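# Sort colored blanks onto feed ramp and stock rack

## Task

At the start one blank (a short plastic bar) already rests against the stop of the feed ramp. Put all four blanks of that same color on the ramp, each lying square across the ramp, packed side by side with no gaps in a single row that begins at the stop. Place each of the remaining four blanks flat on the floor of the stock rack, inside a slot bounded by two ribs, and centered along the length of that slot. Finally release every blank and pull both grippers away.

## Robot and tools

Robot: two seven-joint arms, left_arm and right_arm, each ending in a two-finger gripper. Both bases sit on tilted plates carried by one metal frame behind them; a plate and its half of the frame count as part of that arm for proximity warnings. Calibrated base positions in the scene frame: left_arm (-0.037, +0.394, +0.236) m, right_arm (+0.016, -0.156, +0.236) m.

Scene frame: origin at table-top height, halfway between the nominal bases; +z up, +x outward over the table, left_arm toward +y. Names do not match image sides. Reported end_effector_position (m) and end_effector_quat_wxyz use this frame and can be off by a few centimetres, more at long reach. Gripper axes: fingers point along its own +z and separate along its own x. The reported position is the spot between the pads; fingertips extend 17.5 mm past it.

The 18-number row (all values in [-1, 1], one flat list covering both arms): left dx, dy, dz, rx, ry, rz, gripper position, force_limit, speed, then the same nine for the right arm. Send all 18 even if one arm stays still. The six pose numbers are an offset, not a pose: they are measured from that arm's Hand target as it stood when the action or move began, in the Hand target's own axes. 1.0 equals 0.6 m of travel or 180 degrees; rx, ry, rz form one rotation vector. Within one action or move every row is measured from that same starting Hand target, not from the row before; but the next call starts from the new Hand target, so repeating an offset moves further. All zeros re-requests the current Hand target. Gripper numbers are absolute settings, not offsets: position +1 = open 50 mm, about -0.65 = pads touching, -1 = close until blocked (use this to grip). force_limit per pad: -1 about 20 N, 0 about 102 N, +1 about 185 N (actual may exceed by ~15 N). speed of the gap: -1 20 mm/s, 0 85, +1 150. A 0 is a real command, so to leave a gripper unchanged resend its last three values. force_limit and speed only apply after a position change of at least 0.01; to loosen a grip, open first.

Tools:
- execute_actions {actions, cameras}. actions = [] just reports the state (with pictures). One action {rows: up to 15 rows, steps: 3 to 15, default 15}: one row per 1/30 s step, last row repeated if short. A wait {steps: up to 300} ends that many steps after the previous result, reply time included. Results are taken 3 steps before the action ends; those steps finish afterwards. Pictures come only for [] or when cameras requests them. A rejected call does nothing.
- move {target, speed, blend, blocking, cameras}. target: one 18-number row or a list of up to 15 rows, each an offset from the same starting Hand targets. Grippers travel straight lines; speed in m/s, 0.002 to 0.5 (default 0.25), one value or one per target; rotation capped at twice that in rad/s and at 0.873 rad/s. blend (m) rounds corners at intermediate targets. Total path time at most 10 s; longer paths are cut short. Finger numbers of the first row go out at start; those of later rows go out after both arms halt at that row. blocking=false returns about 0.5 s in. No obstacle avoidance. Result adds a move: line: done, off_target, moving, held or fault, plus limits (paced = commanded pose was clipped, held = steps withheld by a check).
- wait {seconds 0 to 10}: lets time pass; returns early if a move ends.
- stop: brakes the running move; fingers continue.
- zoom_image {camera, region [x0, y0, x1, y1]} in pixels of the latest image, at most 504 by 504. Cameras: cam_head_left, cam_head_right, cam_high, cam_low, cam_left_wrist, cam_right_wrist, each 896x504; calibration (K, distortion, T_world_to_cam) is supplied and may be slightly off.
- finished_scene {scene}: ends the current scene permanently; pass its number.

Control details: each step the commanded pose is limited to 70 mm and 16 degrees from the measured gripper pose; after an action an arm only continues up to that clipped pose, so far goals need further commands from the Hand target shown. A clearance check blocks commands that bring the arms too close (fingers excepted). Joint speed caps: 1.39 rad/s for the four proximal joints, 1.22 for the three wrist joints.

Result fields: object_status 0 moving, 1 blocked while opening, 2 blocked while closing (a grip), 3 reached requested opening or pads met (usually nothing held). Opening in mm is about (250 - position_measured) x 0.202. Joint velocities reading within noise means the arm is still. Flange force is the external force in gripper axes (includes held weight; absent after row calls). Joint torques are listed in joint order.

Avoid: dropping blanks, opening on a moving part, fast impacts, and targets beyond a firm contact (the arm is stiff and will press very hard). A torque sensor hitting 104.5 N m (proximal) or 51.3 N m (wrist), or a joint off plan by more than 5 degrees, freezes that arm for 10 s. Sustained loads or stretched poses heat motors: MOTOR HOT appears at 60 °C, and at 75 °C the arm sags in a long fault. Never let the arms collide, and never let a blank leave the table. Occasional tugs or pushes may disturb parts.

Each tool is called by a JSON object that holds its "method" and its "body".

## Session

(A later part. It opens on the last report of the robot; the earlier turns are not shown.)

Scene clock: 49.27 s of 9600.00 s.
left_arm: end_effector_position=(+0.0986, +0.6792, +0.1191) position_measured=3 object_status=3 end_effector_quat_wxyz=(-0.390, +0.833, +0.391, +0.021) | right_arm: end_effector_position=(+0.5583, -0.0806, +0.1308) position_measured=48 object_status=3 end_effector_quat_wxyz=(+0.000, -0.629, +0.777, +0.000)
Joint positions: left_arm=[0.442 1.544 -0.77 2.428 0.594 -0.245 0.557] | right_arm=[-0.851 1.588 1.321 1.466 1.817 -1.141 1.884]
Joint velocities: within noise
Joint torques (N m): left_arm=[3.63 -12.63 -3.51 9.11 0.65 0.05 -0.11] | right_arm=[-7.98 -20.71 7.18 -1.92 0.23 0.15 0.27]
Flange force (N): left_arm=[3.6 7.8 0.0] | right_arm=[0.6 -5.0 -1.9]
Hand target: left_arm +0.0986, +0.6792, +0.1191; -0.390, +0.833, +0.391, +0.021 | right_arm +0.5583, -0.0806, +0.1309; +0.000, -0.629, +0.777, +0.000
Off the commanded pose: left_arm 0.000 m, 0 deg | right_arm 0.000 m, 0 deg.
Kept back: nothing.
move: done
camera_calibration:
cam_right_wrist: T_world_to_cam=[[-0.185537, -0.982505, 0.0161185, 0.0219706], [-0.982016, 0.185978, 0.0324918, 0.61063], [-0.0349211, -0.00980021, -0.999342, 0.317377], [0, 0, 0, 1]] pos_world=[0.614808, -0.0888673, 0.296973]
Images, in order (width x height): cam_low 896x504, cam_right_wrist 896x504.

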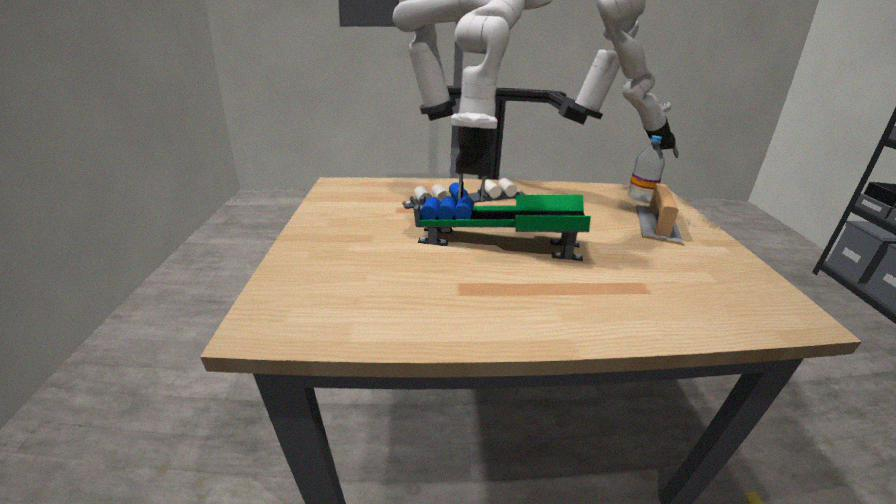

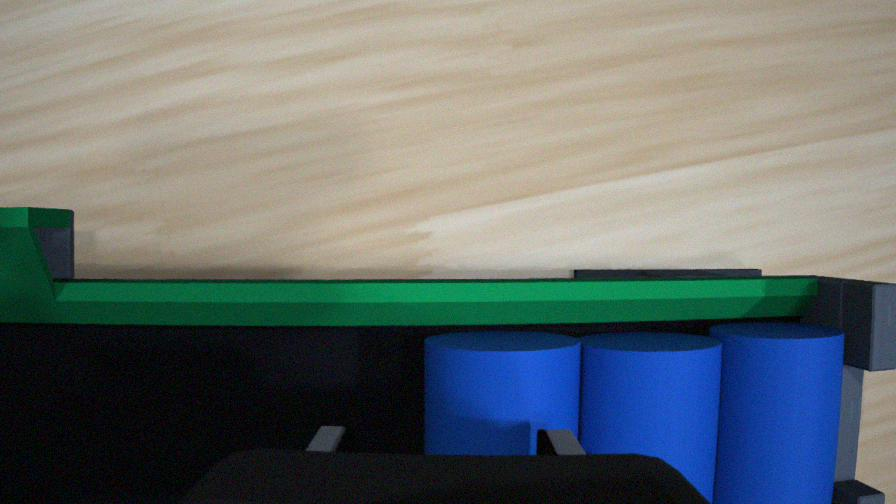

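{"method": "move", "body": {"target": [[0,0,0,0,0,0,1,-0.5,0,0,0.0,-0.0833,0,0,0,0.8,-0.5,-0.6],[0,0,0,0,0,0,1,-0.5,0,0.1005,0.3967,0.0683,0,0,-0.16,0.8,-0.5,-0.6]], "speed": [0.2,0.3], "blend": [0.03,0], "cameras": ["cam_low","cam_right_wrist","cam_high"]}}

Scene clock: 51.83 s of 9600.00 s.
left_arm: end_effector_position=(+0.0986, +0.6792, +0.1191) position_measured=3 object_status=3 end_effector_quat_wxyz=(-0.390, +0.833, +0.391, +0.021) | right_arm: end_effector_position=(+0.3130, -0.0902, +0.0899) position_measured=32 object_status=3 end_effector_quat_wxyz=(+0.000, +0.803, -0.596, +0.000)
Joint positions: left_arm=[0.442 1.544 -0.77 2.428 0.594 -0.245 0.557] | right_arm=[-1.177 1.602 1.045 2.264 1.299 -0.925 2.966]
Joint velocities: left_arm=[within noise] | right_arm=[0.002 0.002 -0.001 0.004 -0.011 -0.004 0.012]
Joint torques (N m): left_arm=[3.56 -12.67 -3.55 9.11 0.71 0.07 -0.09] | right_arm=[-5.52 -14.46 4.85 2.14 0.32 0.12 0.21]
Flange force (N): left_arm=[3.5 7.8 0.0] | right_arm=[5.3 -2.5 -1.6]
Hand target: left_arm +0.0986, +0.6792, +0.1191; -0.390, +0.833, +0.391, +0.021 | right_arm +0.3130, -0.0902, +0.0899; +0.000, +0.803, -0.596, +0.000
Off the commanded pose: left_arm 0.000 m, 0 deg | right_arm 0.000 m, 0 deg.
Kept back: nothing.
move: done; blend cut to 0 m at target 1
camera_calibration:
cam_right_wrist: T_world_to_cam=[[0.310708, -0.950364, 0.0164207, -0.184782], [-0.950149, -0.310072, 0.0327408, 0.318138], [-0.026024, -0.0257749, -0.999329, 0.26356], [0, 0, 0, 1]] pos_world=[0.366551, -0.0701715, 0.256001]
Images, in order (width x height): cam_high 896x504, cam_low 896x504, cam_right_wrist 896x504.

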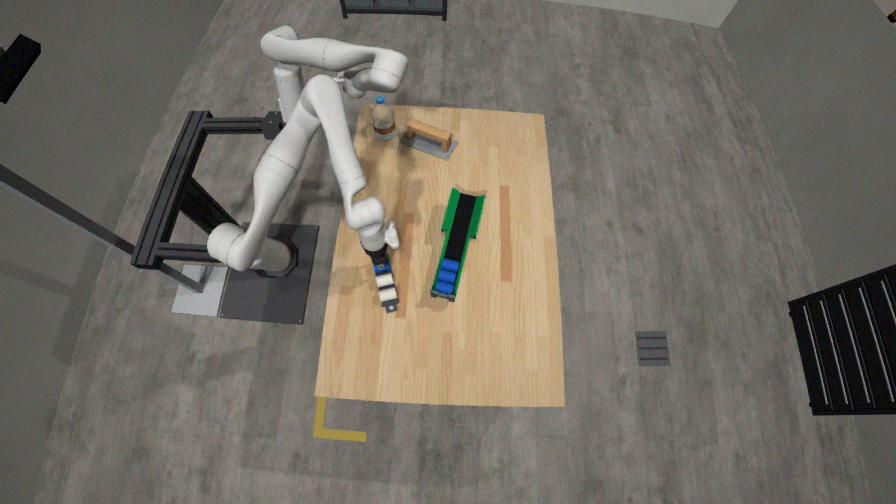

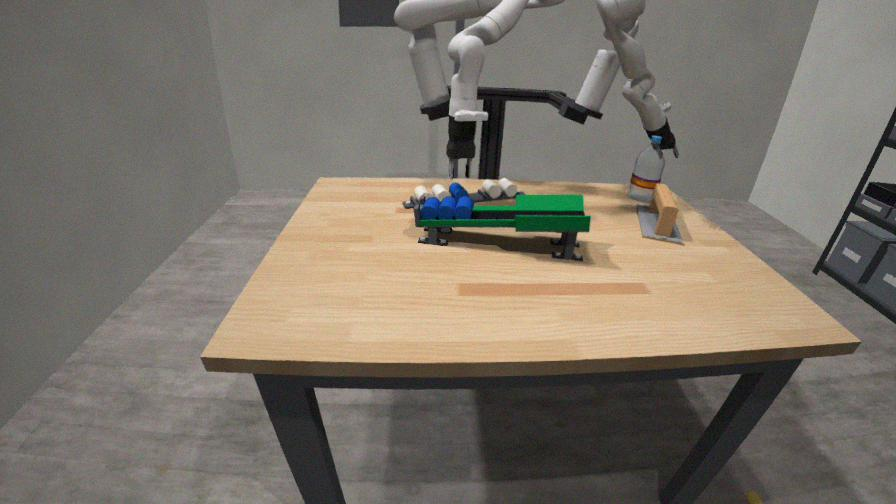

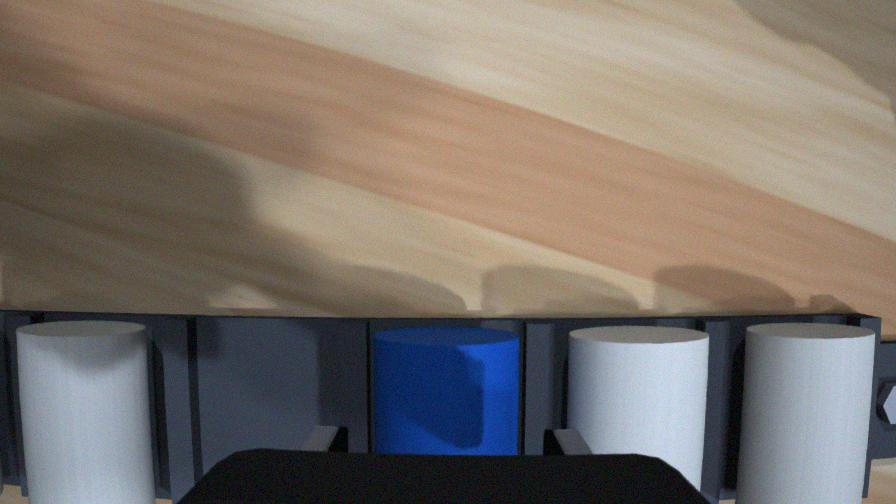

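{"method": "move", "body": {"target": [[0,0,0,0,0,0,1,-0.5,0,0,0.001,0.0783,0,0,0,0.8,-0.5,-0.6],[0,0,0,0,0,0,1,-0.5,0,0,0.001,0.0783,0,0,0,-1,-0.5,-0.6]], "speed": 0.13, "cameras": ["cam_right_wrist"]}}

Scene clock: 54.07 s of 9600.00 s.
left_arm: end_effector_position=(+0.0986, +0.6792, +0.1191) position_measured=3 object_status=3 end_effector_quat_wxyz=(-0.390, +0.833, +0.391, +0.021) | right_arm: end_effector_position=(+0.3124, -0.0904, +0.0429) position_measured=58 object_status=2 end_effector_quat_wxyz=(+0.000, +0.803, -0.596, +0.000)
Joint positions: left_arm=[0.442 1.544 -0.77 2.428 0.594 -0.245 0.557] | right_arm=[-1.147 1.713 0.974 2.216 1.164 -0.929 3.012]
Joint velocities: within noise
Joint torques (N m): left_arm=[3.55 -12.68 -3.45 9.14 0.68 0.04 -0.07] | right_arm=[-5.53 -14.59 4.73 3.12 0.21 0.13 0.26]
Flange force (N): left_arm=[3.8 8.2 -0.2] | right_arm=[5.0 -3.6 -2.5]
Hand target: left_arm +0.0986, +0.6792, +0.1191; -0.390, +0.833, +0.391, +0.021 | right_arm +0.3124, -0.0904, +0.0429; +0.000, +0.803, -0.596, +0.000
Off the commanded pose: left_arm 0.000 m, 0 deg | right_arm 0.000 m, 0 deg.
Kept back: nothing.
move: done
camera_calibration:
cam_right_wrist: T_world_to_cam=[[0.310779, -0.950343, 0.0162558, -0.184015], [-0.950128, -0.310152, 0.0325846, 0.319023], [-0.0259248, -0.0255717, -0.999337, 0.216546], [0, 0, 0, 1]] pos_world=[0.365914, -0.0703944, 0.208998]
Images, in order (width x height): cam_right_wrist 896x504.

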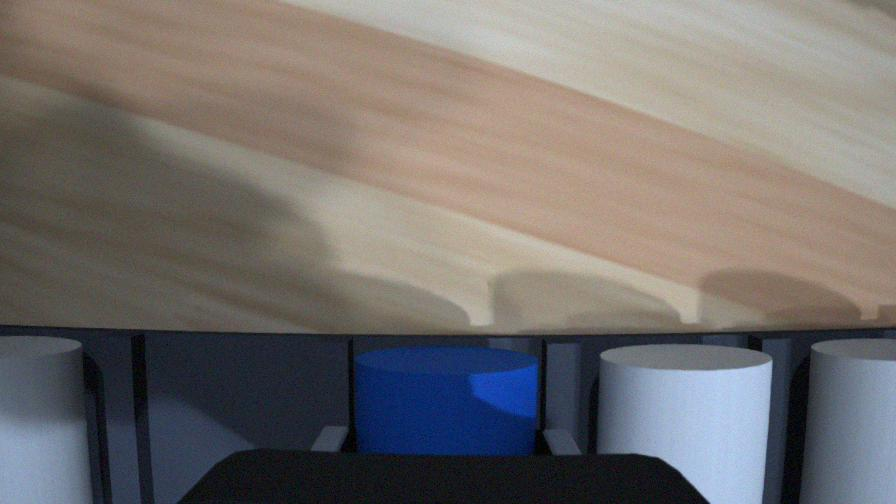

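{"method": "move", "body": {"target": [[0,0,0,0,0,0,1,-0.5,0,0,0.0,-0.2,0,0,0,-1,-0.5,-0.6],[0,0,0,0,0,0,1,-0.5,0,0.0458,-0.4273,-0.19,0,0,0.16,-1,-0.5,-0.6],[0,0,0,0,0,0,1,-0.5,0,0.0458,-0.4273,-0.1118,0,0,0.16,-1,-0.5,-0.6]], "speed": [0.2,0.3,0.12], "blend": [0.04,0.01,0], "cameras": ["cam_low","cam_right_wrist"]}}

{"method": "zoom_image", "body": {"camera": "cam_low", "region": [405, 160, 515, 240]}}

Scene clock: 57.10 s of 9600.00 s.
left_arm: end_effector_position=(+0.0986, +0.6792, +0.1191) position_measured=3 object_status=3 end_effector_quat_wxyz=(-0.390, +0.833, +0.391, +0.021) | right_arm: end_effector_position=(+0.5658, -0.0424, +0.1101) position_measured=58 object_status=2 end_effector_quat_wxyz=(+0.000, -0.629, +0.777, +0.000)
Joint positions: left_arm=[0.442 1.544 -0.77 2.428 0.594 -0.245 0.557] | right_arm=[-0.863 1.619 1.267 1.375 1.843 -1.11 1.767]
Joint velocities: within noise
Joint torques (N m): left_arm=[3.59 -12.65 -3.45 9.08 0.66 0.04 -0.05] | right_arm=[-8.14 -21.83 7.12 -1.92 0.29 0.21 0.19]
Flange force (N): left_arm=[3.8 7.9 -0.2] | right_arm=[-0.2 -5.9 -1.1]
Hand target: left_arm +0.0986, +0.6792, +0.1191; -0.390, +0.833, +0.391, +0.021 | right_arm +0.5658, -0.0424, +0.1100; +0.000, -0.629, +0.777, +0.000
Off the commanded pose: left_arm 0.000 m, 0 deg | right_arm 0.000 m, 0 deg.
Kept back: nothing.
move: done; blend cut to 0 m at target 1
camera_calibration:
cam_right_wrist: T_world_to_cam=[[-0.185534, -0.982506, 0.0160661, 0.0611663], [-0.982019, 0.185973, 0.0324595, 0.611514], [-0.0348795, -0.00975483, -0.999344, 0.297275], [0, 0, 0, 1]] pos_world=[0.622235, -0.0507288, 0.276248]
Images, in order (width x height): cam_low 896x504, cam_right_wrist 896x504.

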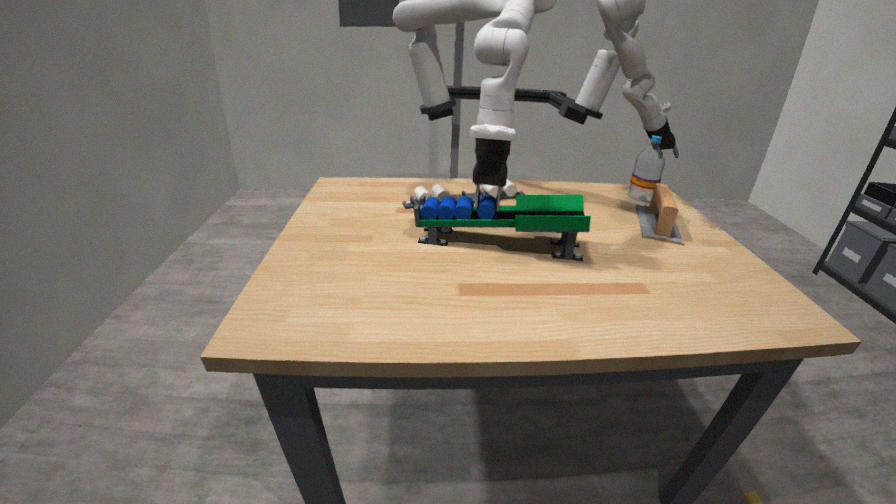

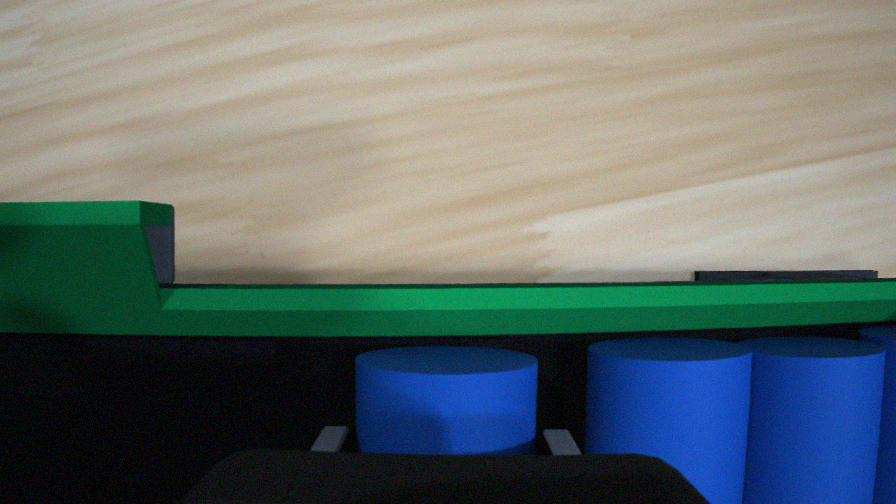

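Scaled by 4.582 from the camera's 896x504 image, which has a finer 1280x720 frame.

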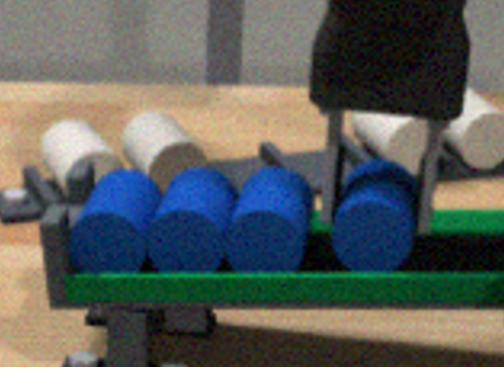

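{"method": "move", "body": {"target": [0,0,0,0,0,0,1,-0.5,0,-0.001,0,0.004,0,0,0.0,-1,-0.5,-0.6], "speed": [0.03], "cameras": []}}

{"method": "move", "body": {"target": [0,0,0,0,0,0,1,-0.5,0,0,0,0.0017,0,0,0.0,-1,-0.5,-0.6], "speed": [0.03], "cameras": []}}

Scene clock: 58.03 s of 9600.00 s.
left_arm: end_effector_position=(+0.0986, +0.6792, +0.1191) position_measured=3 object_status=3 end_effector_quat_wxyz=(-0.390, +0.833, +0.391, +0.021) | right_arm: end_effector_position=(+0.5659, -0.0418, +0.1076) position_measured=58 object_status=2 end_effector_quat_wxyz=(+0.000, -0.629, +0.777, +0.000)
Joint positions: left_arm=[0.442 1.544 -0.77 2.428 0.594 -0.245 0.557] | right_arm=[-0.861 1.623 1.265 1.372 1.84 -1.107 1.766]
Joint velocities: within noise
Joint torques (N m): left_arm=[3.65 -12.6 -3.46 9.09 0.67 0.05 -0.11] | right_arm=[-8.43 -22 7.15 -2.09 0.28 0.13 0.25]
Flange force (N): left_arm=[3.8 7.6 0.1] | right_arm=[0.2 -5.9 -0.7]
Hand target: left_arm +0.0986, +0.6792, +0.1191; -0.390, +0.833, +0.391, +0.021 | right_arm +0.5659, -0.0418, +0.1076; +0.000, -0.629, +0.777, +0.000
Off the commanded pose: left_arm 0.000 m, 0 deg | right_arm 0.000 m, 0 deg.
Kept back: nothing.
move: done
No camera images: "cameras" was empty.

Scene clock: 58.73 s of 9600.00 s.
left_arm: end_effector_position=(+0.0986, +0.6792, +0.1191) position_measured=3 object_status=3 end_effector_quat_wxyz=(-0.390, +0.833, +0.391, +0.021) | right_arm: end_effector_position=(+0.5659, -0.0418, +0.1066) position_measured=58 object_status=2 end_effector_quat_wxyz=(+0.000, -0.630, +0.777, +0.000)
Joint positions: left_arm=[0.442 1.544 -0.77 2.428 0.594 -0.245 0.557] | right_arm=[-0.861 1.625 1.264 1.372 1.839 -1.106 1.766]
Joint velocities: within noise
Joint torques (N m): left_arm=[3.57 -12.61 -3.44 9.14 0.65 0.04 -0.07] | right_arm=[-8.42 -21.96 7.16 -2.12 0.28 0.17 0.26]
Flange force (N): left_arm=[3.9 8.1 -0.3] | right_arm=[0.3 -5.7 -0.8]
Hand target: left_arm +0.0986, +0.6792, +0.1191; -0.390, +0.833, +0.391, +0.021 | right_arm +0.5659, -0.0418, +0.1066; +0.000, -0.630, +0.777, +0.000
Off the commanded pose: left_arm 0.000 m, 0 deg | right_arm 0.000 m, 0 deg.
Kept back: nothing.
move: done
No camera images: "cameras" was empty.

{"method": "move", "body": {"target": [0,0,0,0,0,0,1,-0.5,0,0,0,0.002,0,0,0.0,-1,-0.5,-0.6], "speed": [0.03], "cameras": []}}

Scene clock: 59.67 s of 9600.00 s.
left_arm: end_effector_position=(+0.0986, +0.6792, +0.1191) position_measured=3 object_status=3 end_effector_quat_wxyz=(-0.390, +0.833, +0.391, +0.021) | right_arm: end_effector_position=(+0.5659, -0.0418, +0.1055) position_measured=58 object_status=2 end_effector_quat_wxyz=(+0.000, -0.630, +0.777, +0.000)
Joint positions: left_arm=[0.442 1.544 -0.77 2.428 0.594 -0.245 0.557] | right_arm=[-0.86 1.626 1.263 1.371 1.838 -1.104 1.766]
Joint velocities: within noise
Joint torques (N m): left_arm=[3.59 -12.62 -3.52 9.06 0.66 0.06 -0.03] | right_arm=[-6.24 -14.94 3.1 -3.65 -1.44 1.93 0.24]
Flange force (N): left_arm=[3.6 7.7 -0.1] | right_arm=[4.4 0.4 -21.0]
Hand target: left_arm +0.0986, +0.6792, +0.1191; -0.390, +0.833, +0.391, +0.021 | right_arm +0.5659, -0.0418, +0.1054; +0.000, -0.630, +0.777, +0.000
Off the commanded pose: left_arm 0.000 m, 0 deg | right_arm 0.000 m, 0 deg.
Kept back: nothing.
move: done
No camera images: "cameras" was empty.

{"method": "move", "body": {"target": [[0,0,0,0,0,0,1,-0.5,0,0,0,-0.0012,0,0,0.0,-1,-0.5,-0.6],[0,0,0,0,0,0,1,-0.5,0,0,0,-0.0012,0,0,0.0,0.7,-0.5,-1],[0,0,0,0,0,0,1,-0.5,0,0,0,-0.05,0,0,0.0,0.7,-0.5,-1],[0,0,0,0,0,0,1,-0.5,0,0,-0.05,-0.3,0,0,0.0,0.7,-0.5,-1]], "speed": [0.03,0.03,0.08,0.25]}}

{"method": "zoom_image", "body": {"camera": "cam_low", "region": [395, 160, 535, 240]}}

{"method": "zoom_image", "body": {"camera": "cam_head_left", "region": [360, 200, 540, 340]}}

Scene clock: 63.27 s of 9600.00 s.
left_arm: end_effector_position=(+0.0986, +0.6792, +0.1191) position_measured=3 object_status=3 end_effector_quat_wxyz=(-0.390, +0.833, +0.391, +0.021) | right_arm: end_effector_position=(+0.5952, -0.0481, +0.2853) position_measured=48 object_status=3 end_effector_quat_wxyz=(+0.000, -0.630, +0.777, +0.000)
Joint positions: left_arm=[0.442 1.544 -0.77 2.428 0.594 -0.245 0.557] | right_arm=[-0.875 1.388 1.431 1.228 2.055 -1.388 1.647]
Joint velocities: within noise
Joint torques (N m): left_arm=[3.56 -12.64 -3.48 9.11 0.66 0.07 -0.08] | right_arm=[-8.44 -21.26 6.74 -3.87 0.15 0.05 0.17]
Flange force (N): left_arm=[3.7 7.9 -0.2] | right_arm=[-0.3 -6.3 -2.7]
Hand target: left_arm +0.0986, +0.6792, +0.1191; -0.390, +0.833, +0.391, +0.021 | right_arm +0.5952, -0.0481, +0.2854; +0.000, -0.630, +0.777, +0.000
Off the commanded pose: left_arm 0.000 m, 0 deg | right_arm 0.000 m, 0 deg.
Kept back: nothing.
move: done
camera_calibration:
cam_right_wrist: T_world_to_cam=[[-0.185508, -0.98251, 0.0161518, 0.0582187], [-0.982022, 0.18595, 0.0325019, 0.635728], [-0.0349368, -0.0098321, -0.999341, 0.473381], [0, 0, 0, 1]] pos_world=[0.651638, -0.0563588, 0.451467]

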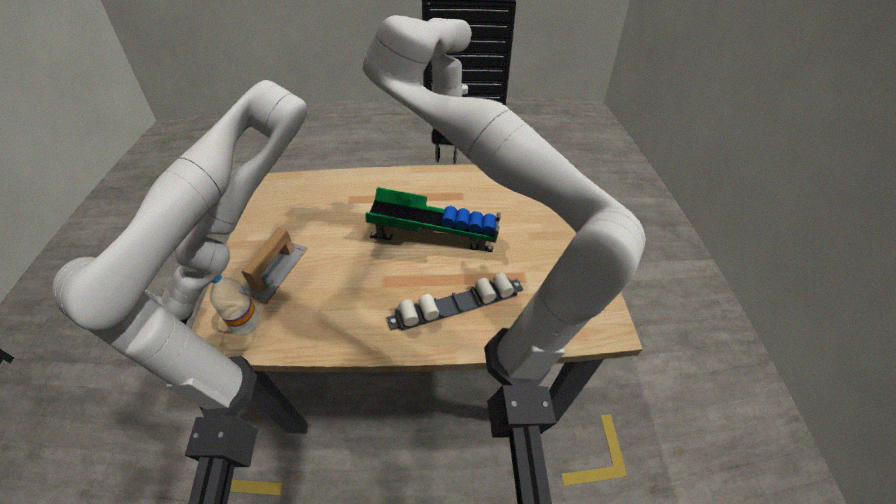

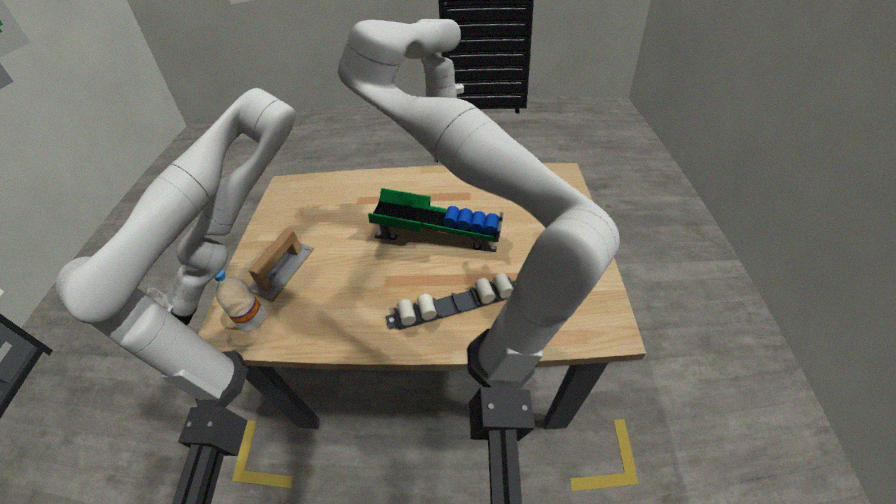

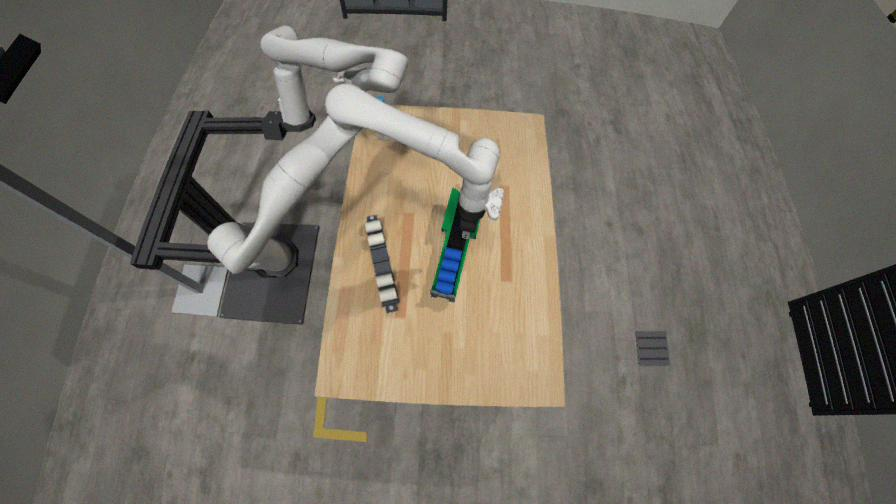

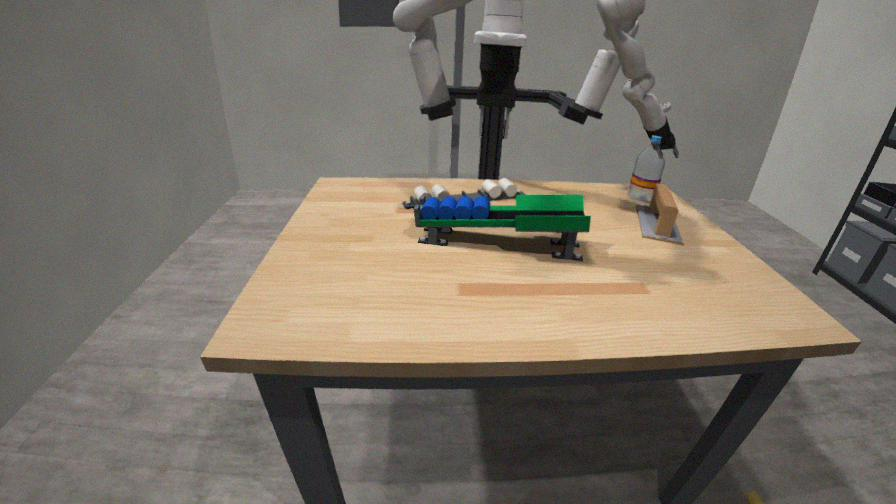

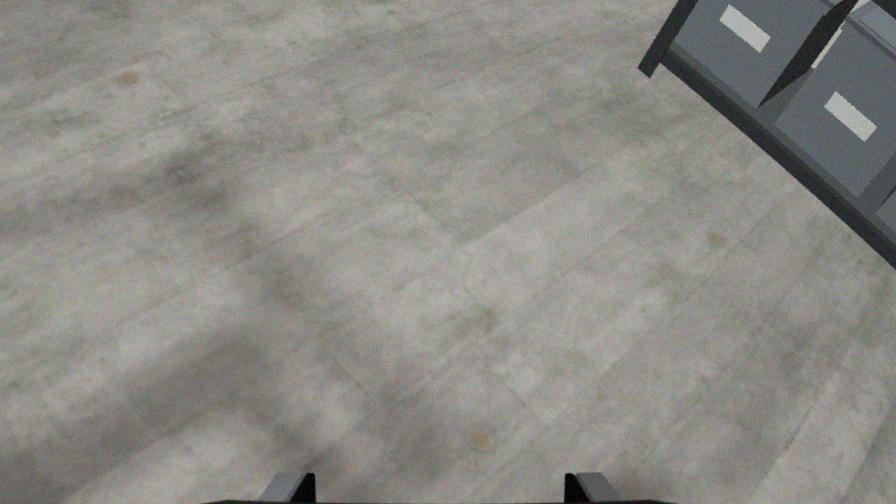

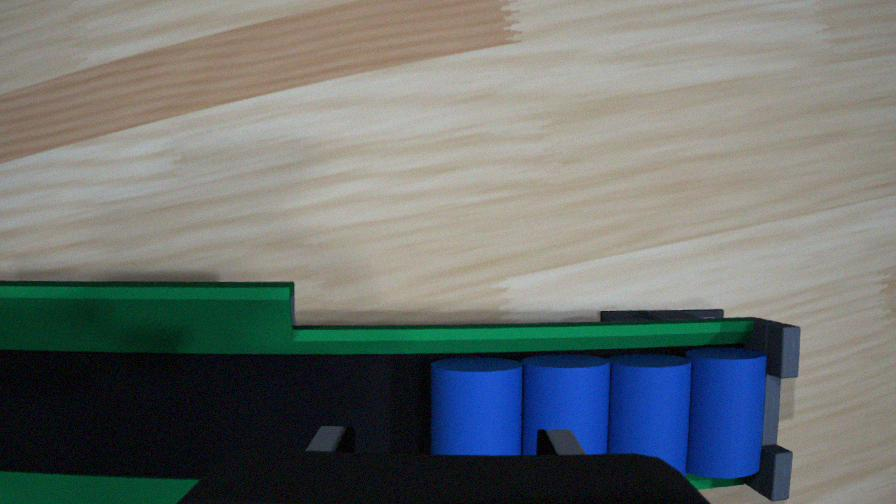

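Scaled by 3.600 from the camera's 896x504 image, which has a finer 1280x720 frame.

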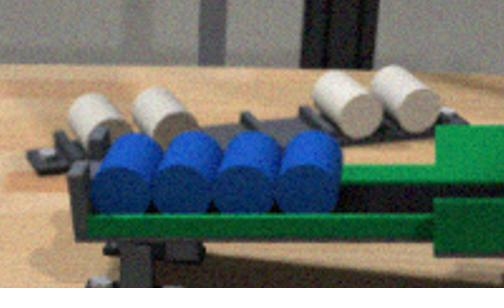

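Scaled by 2.800 from the camera's 896x504 image, which has a finer 1280x720 frame.

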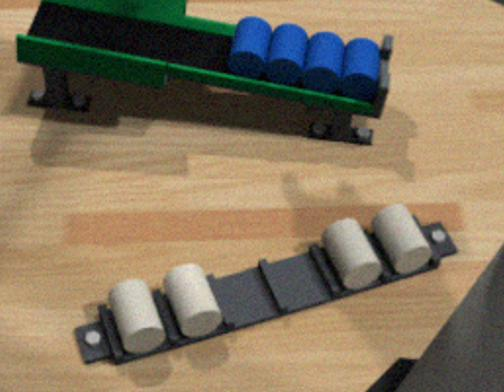

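{"method": "zoom_image", "body": {"camera": "cam_right_wrist", "region": [400, 300, 820, 504]}}

{"method": "zoom_image", "body": {"camera": "cam_high", "region": [420, 230, 480, 310]}}

Scaled by 1.200 from the camera's 896x504 image, which has a finer 1280x720 frame.

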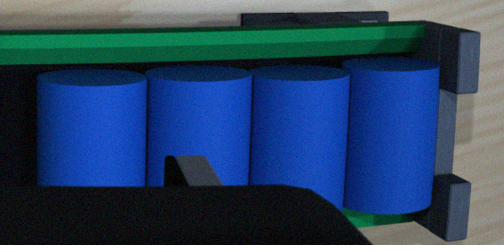

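Scaled by 6.300 from the camera's 896x504 image, which has a finer 1280x720 frame.

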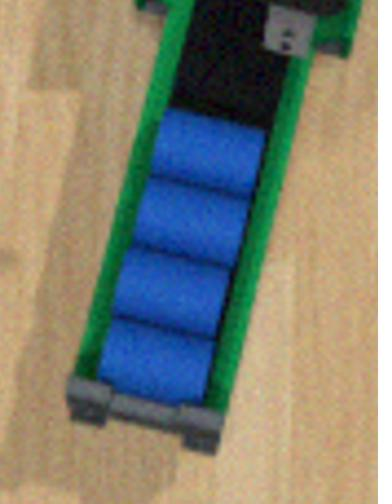

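{"method": "finished_scene", "body": {"scene": 1}}

The scene is finished: the task was done.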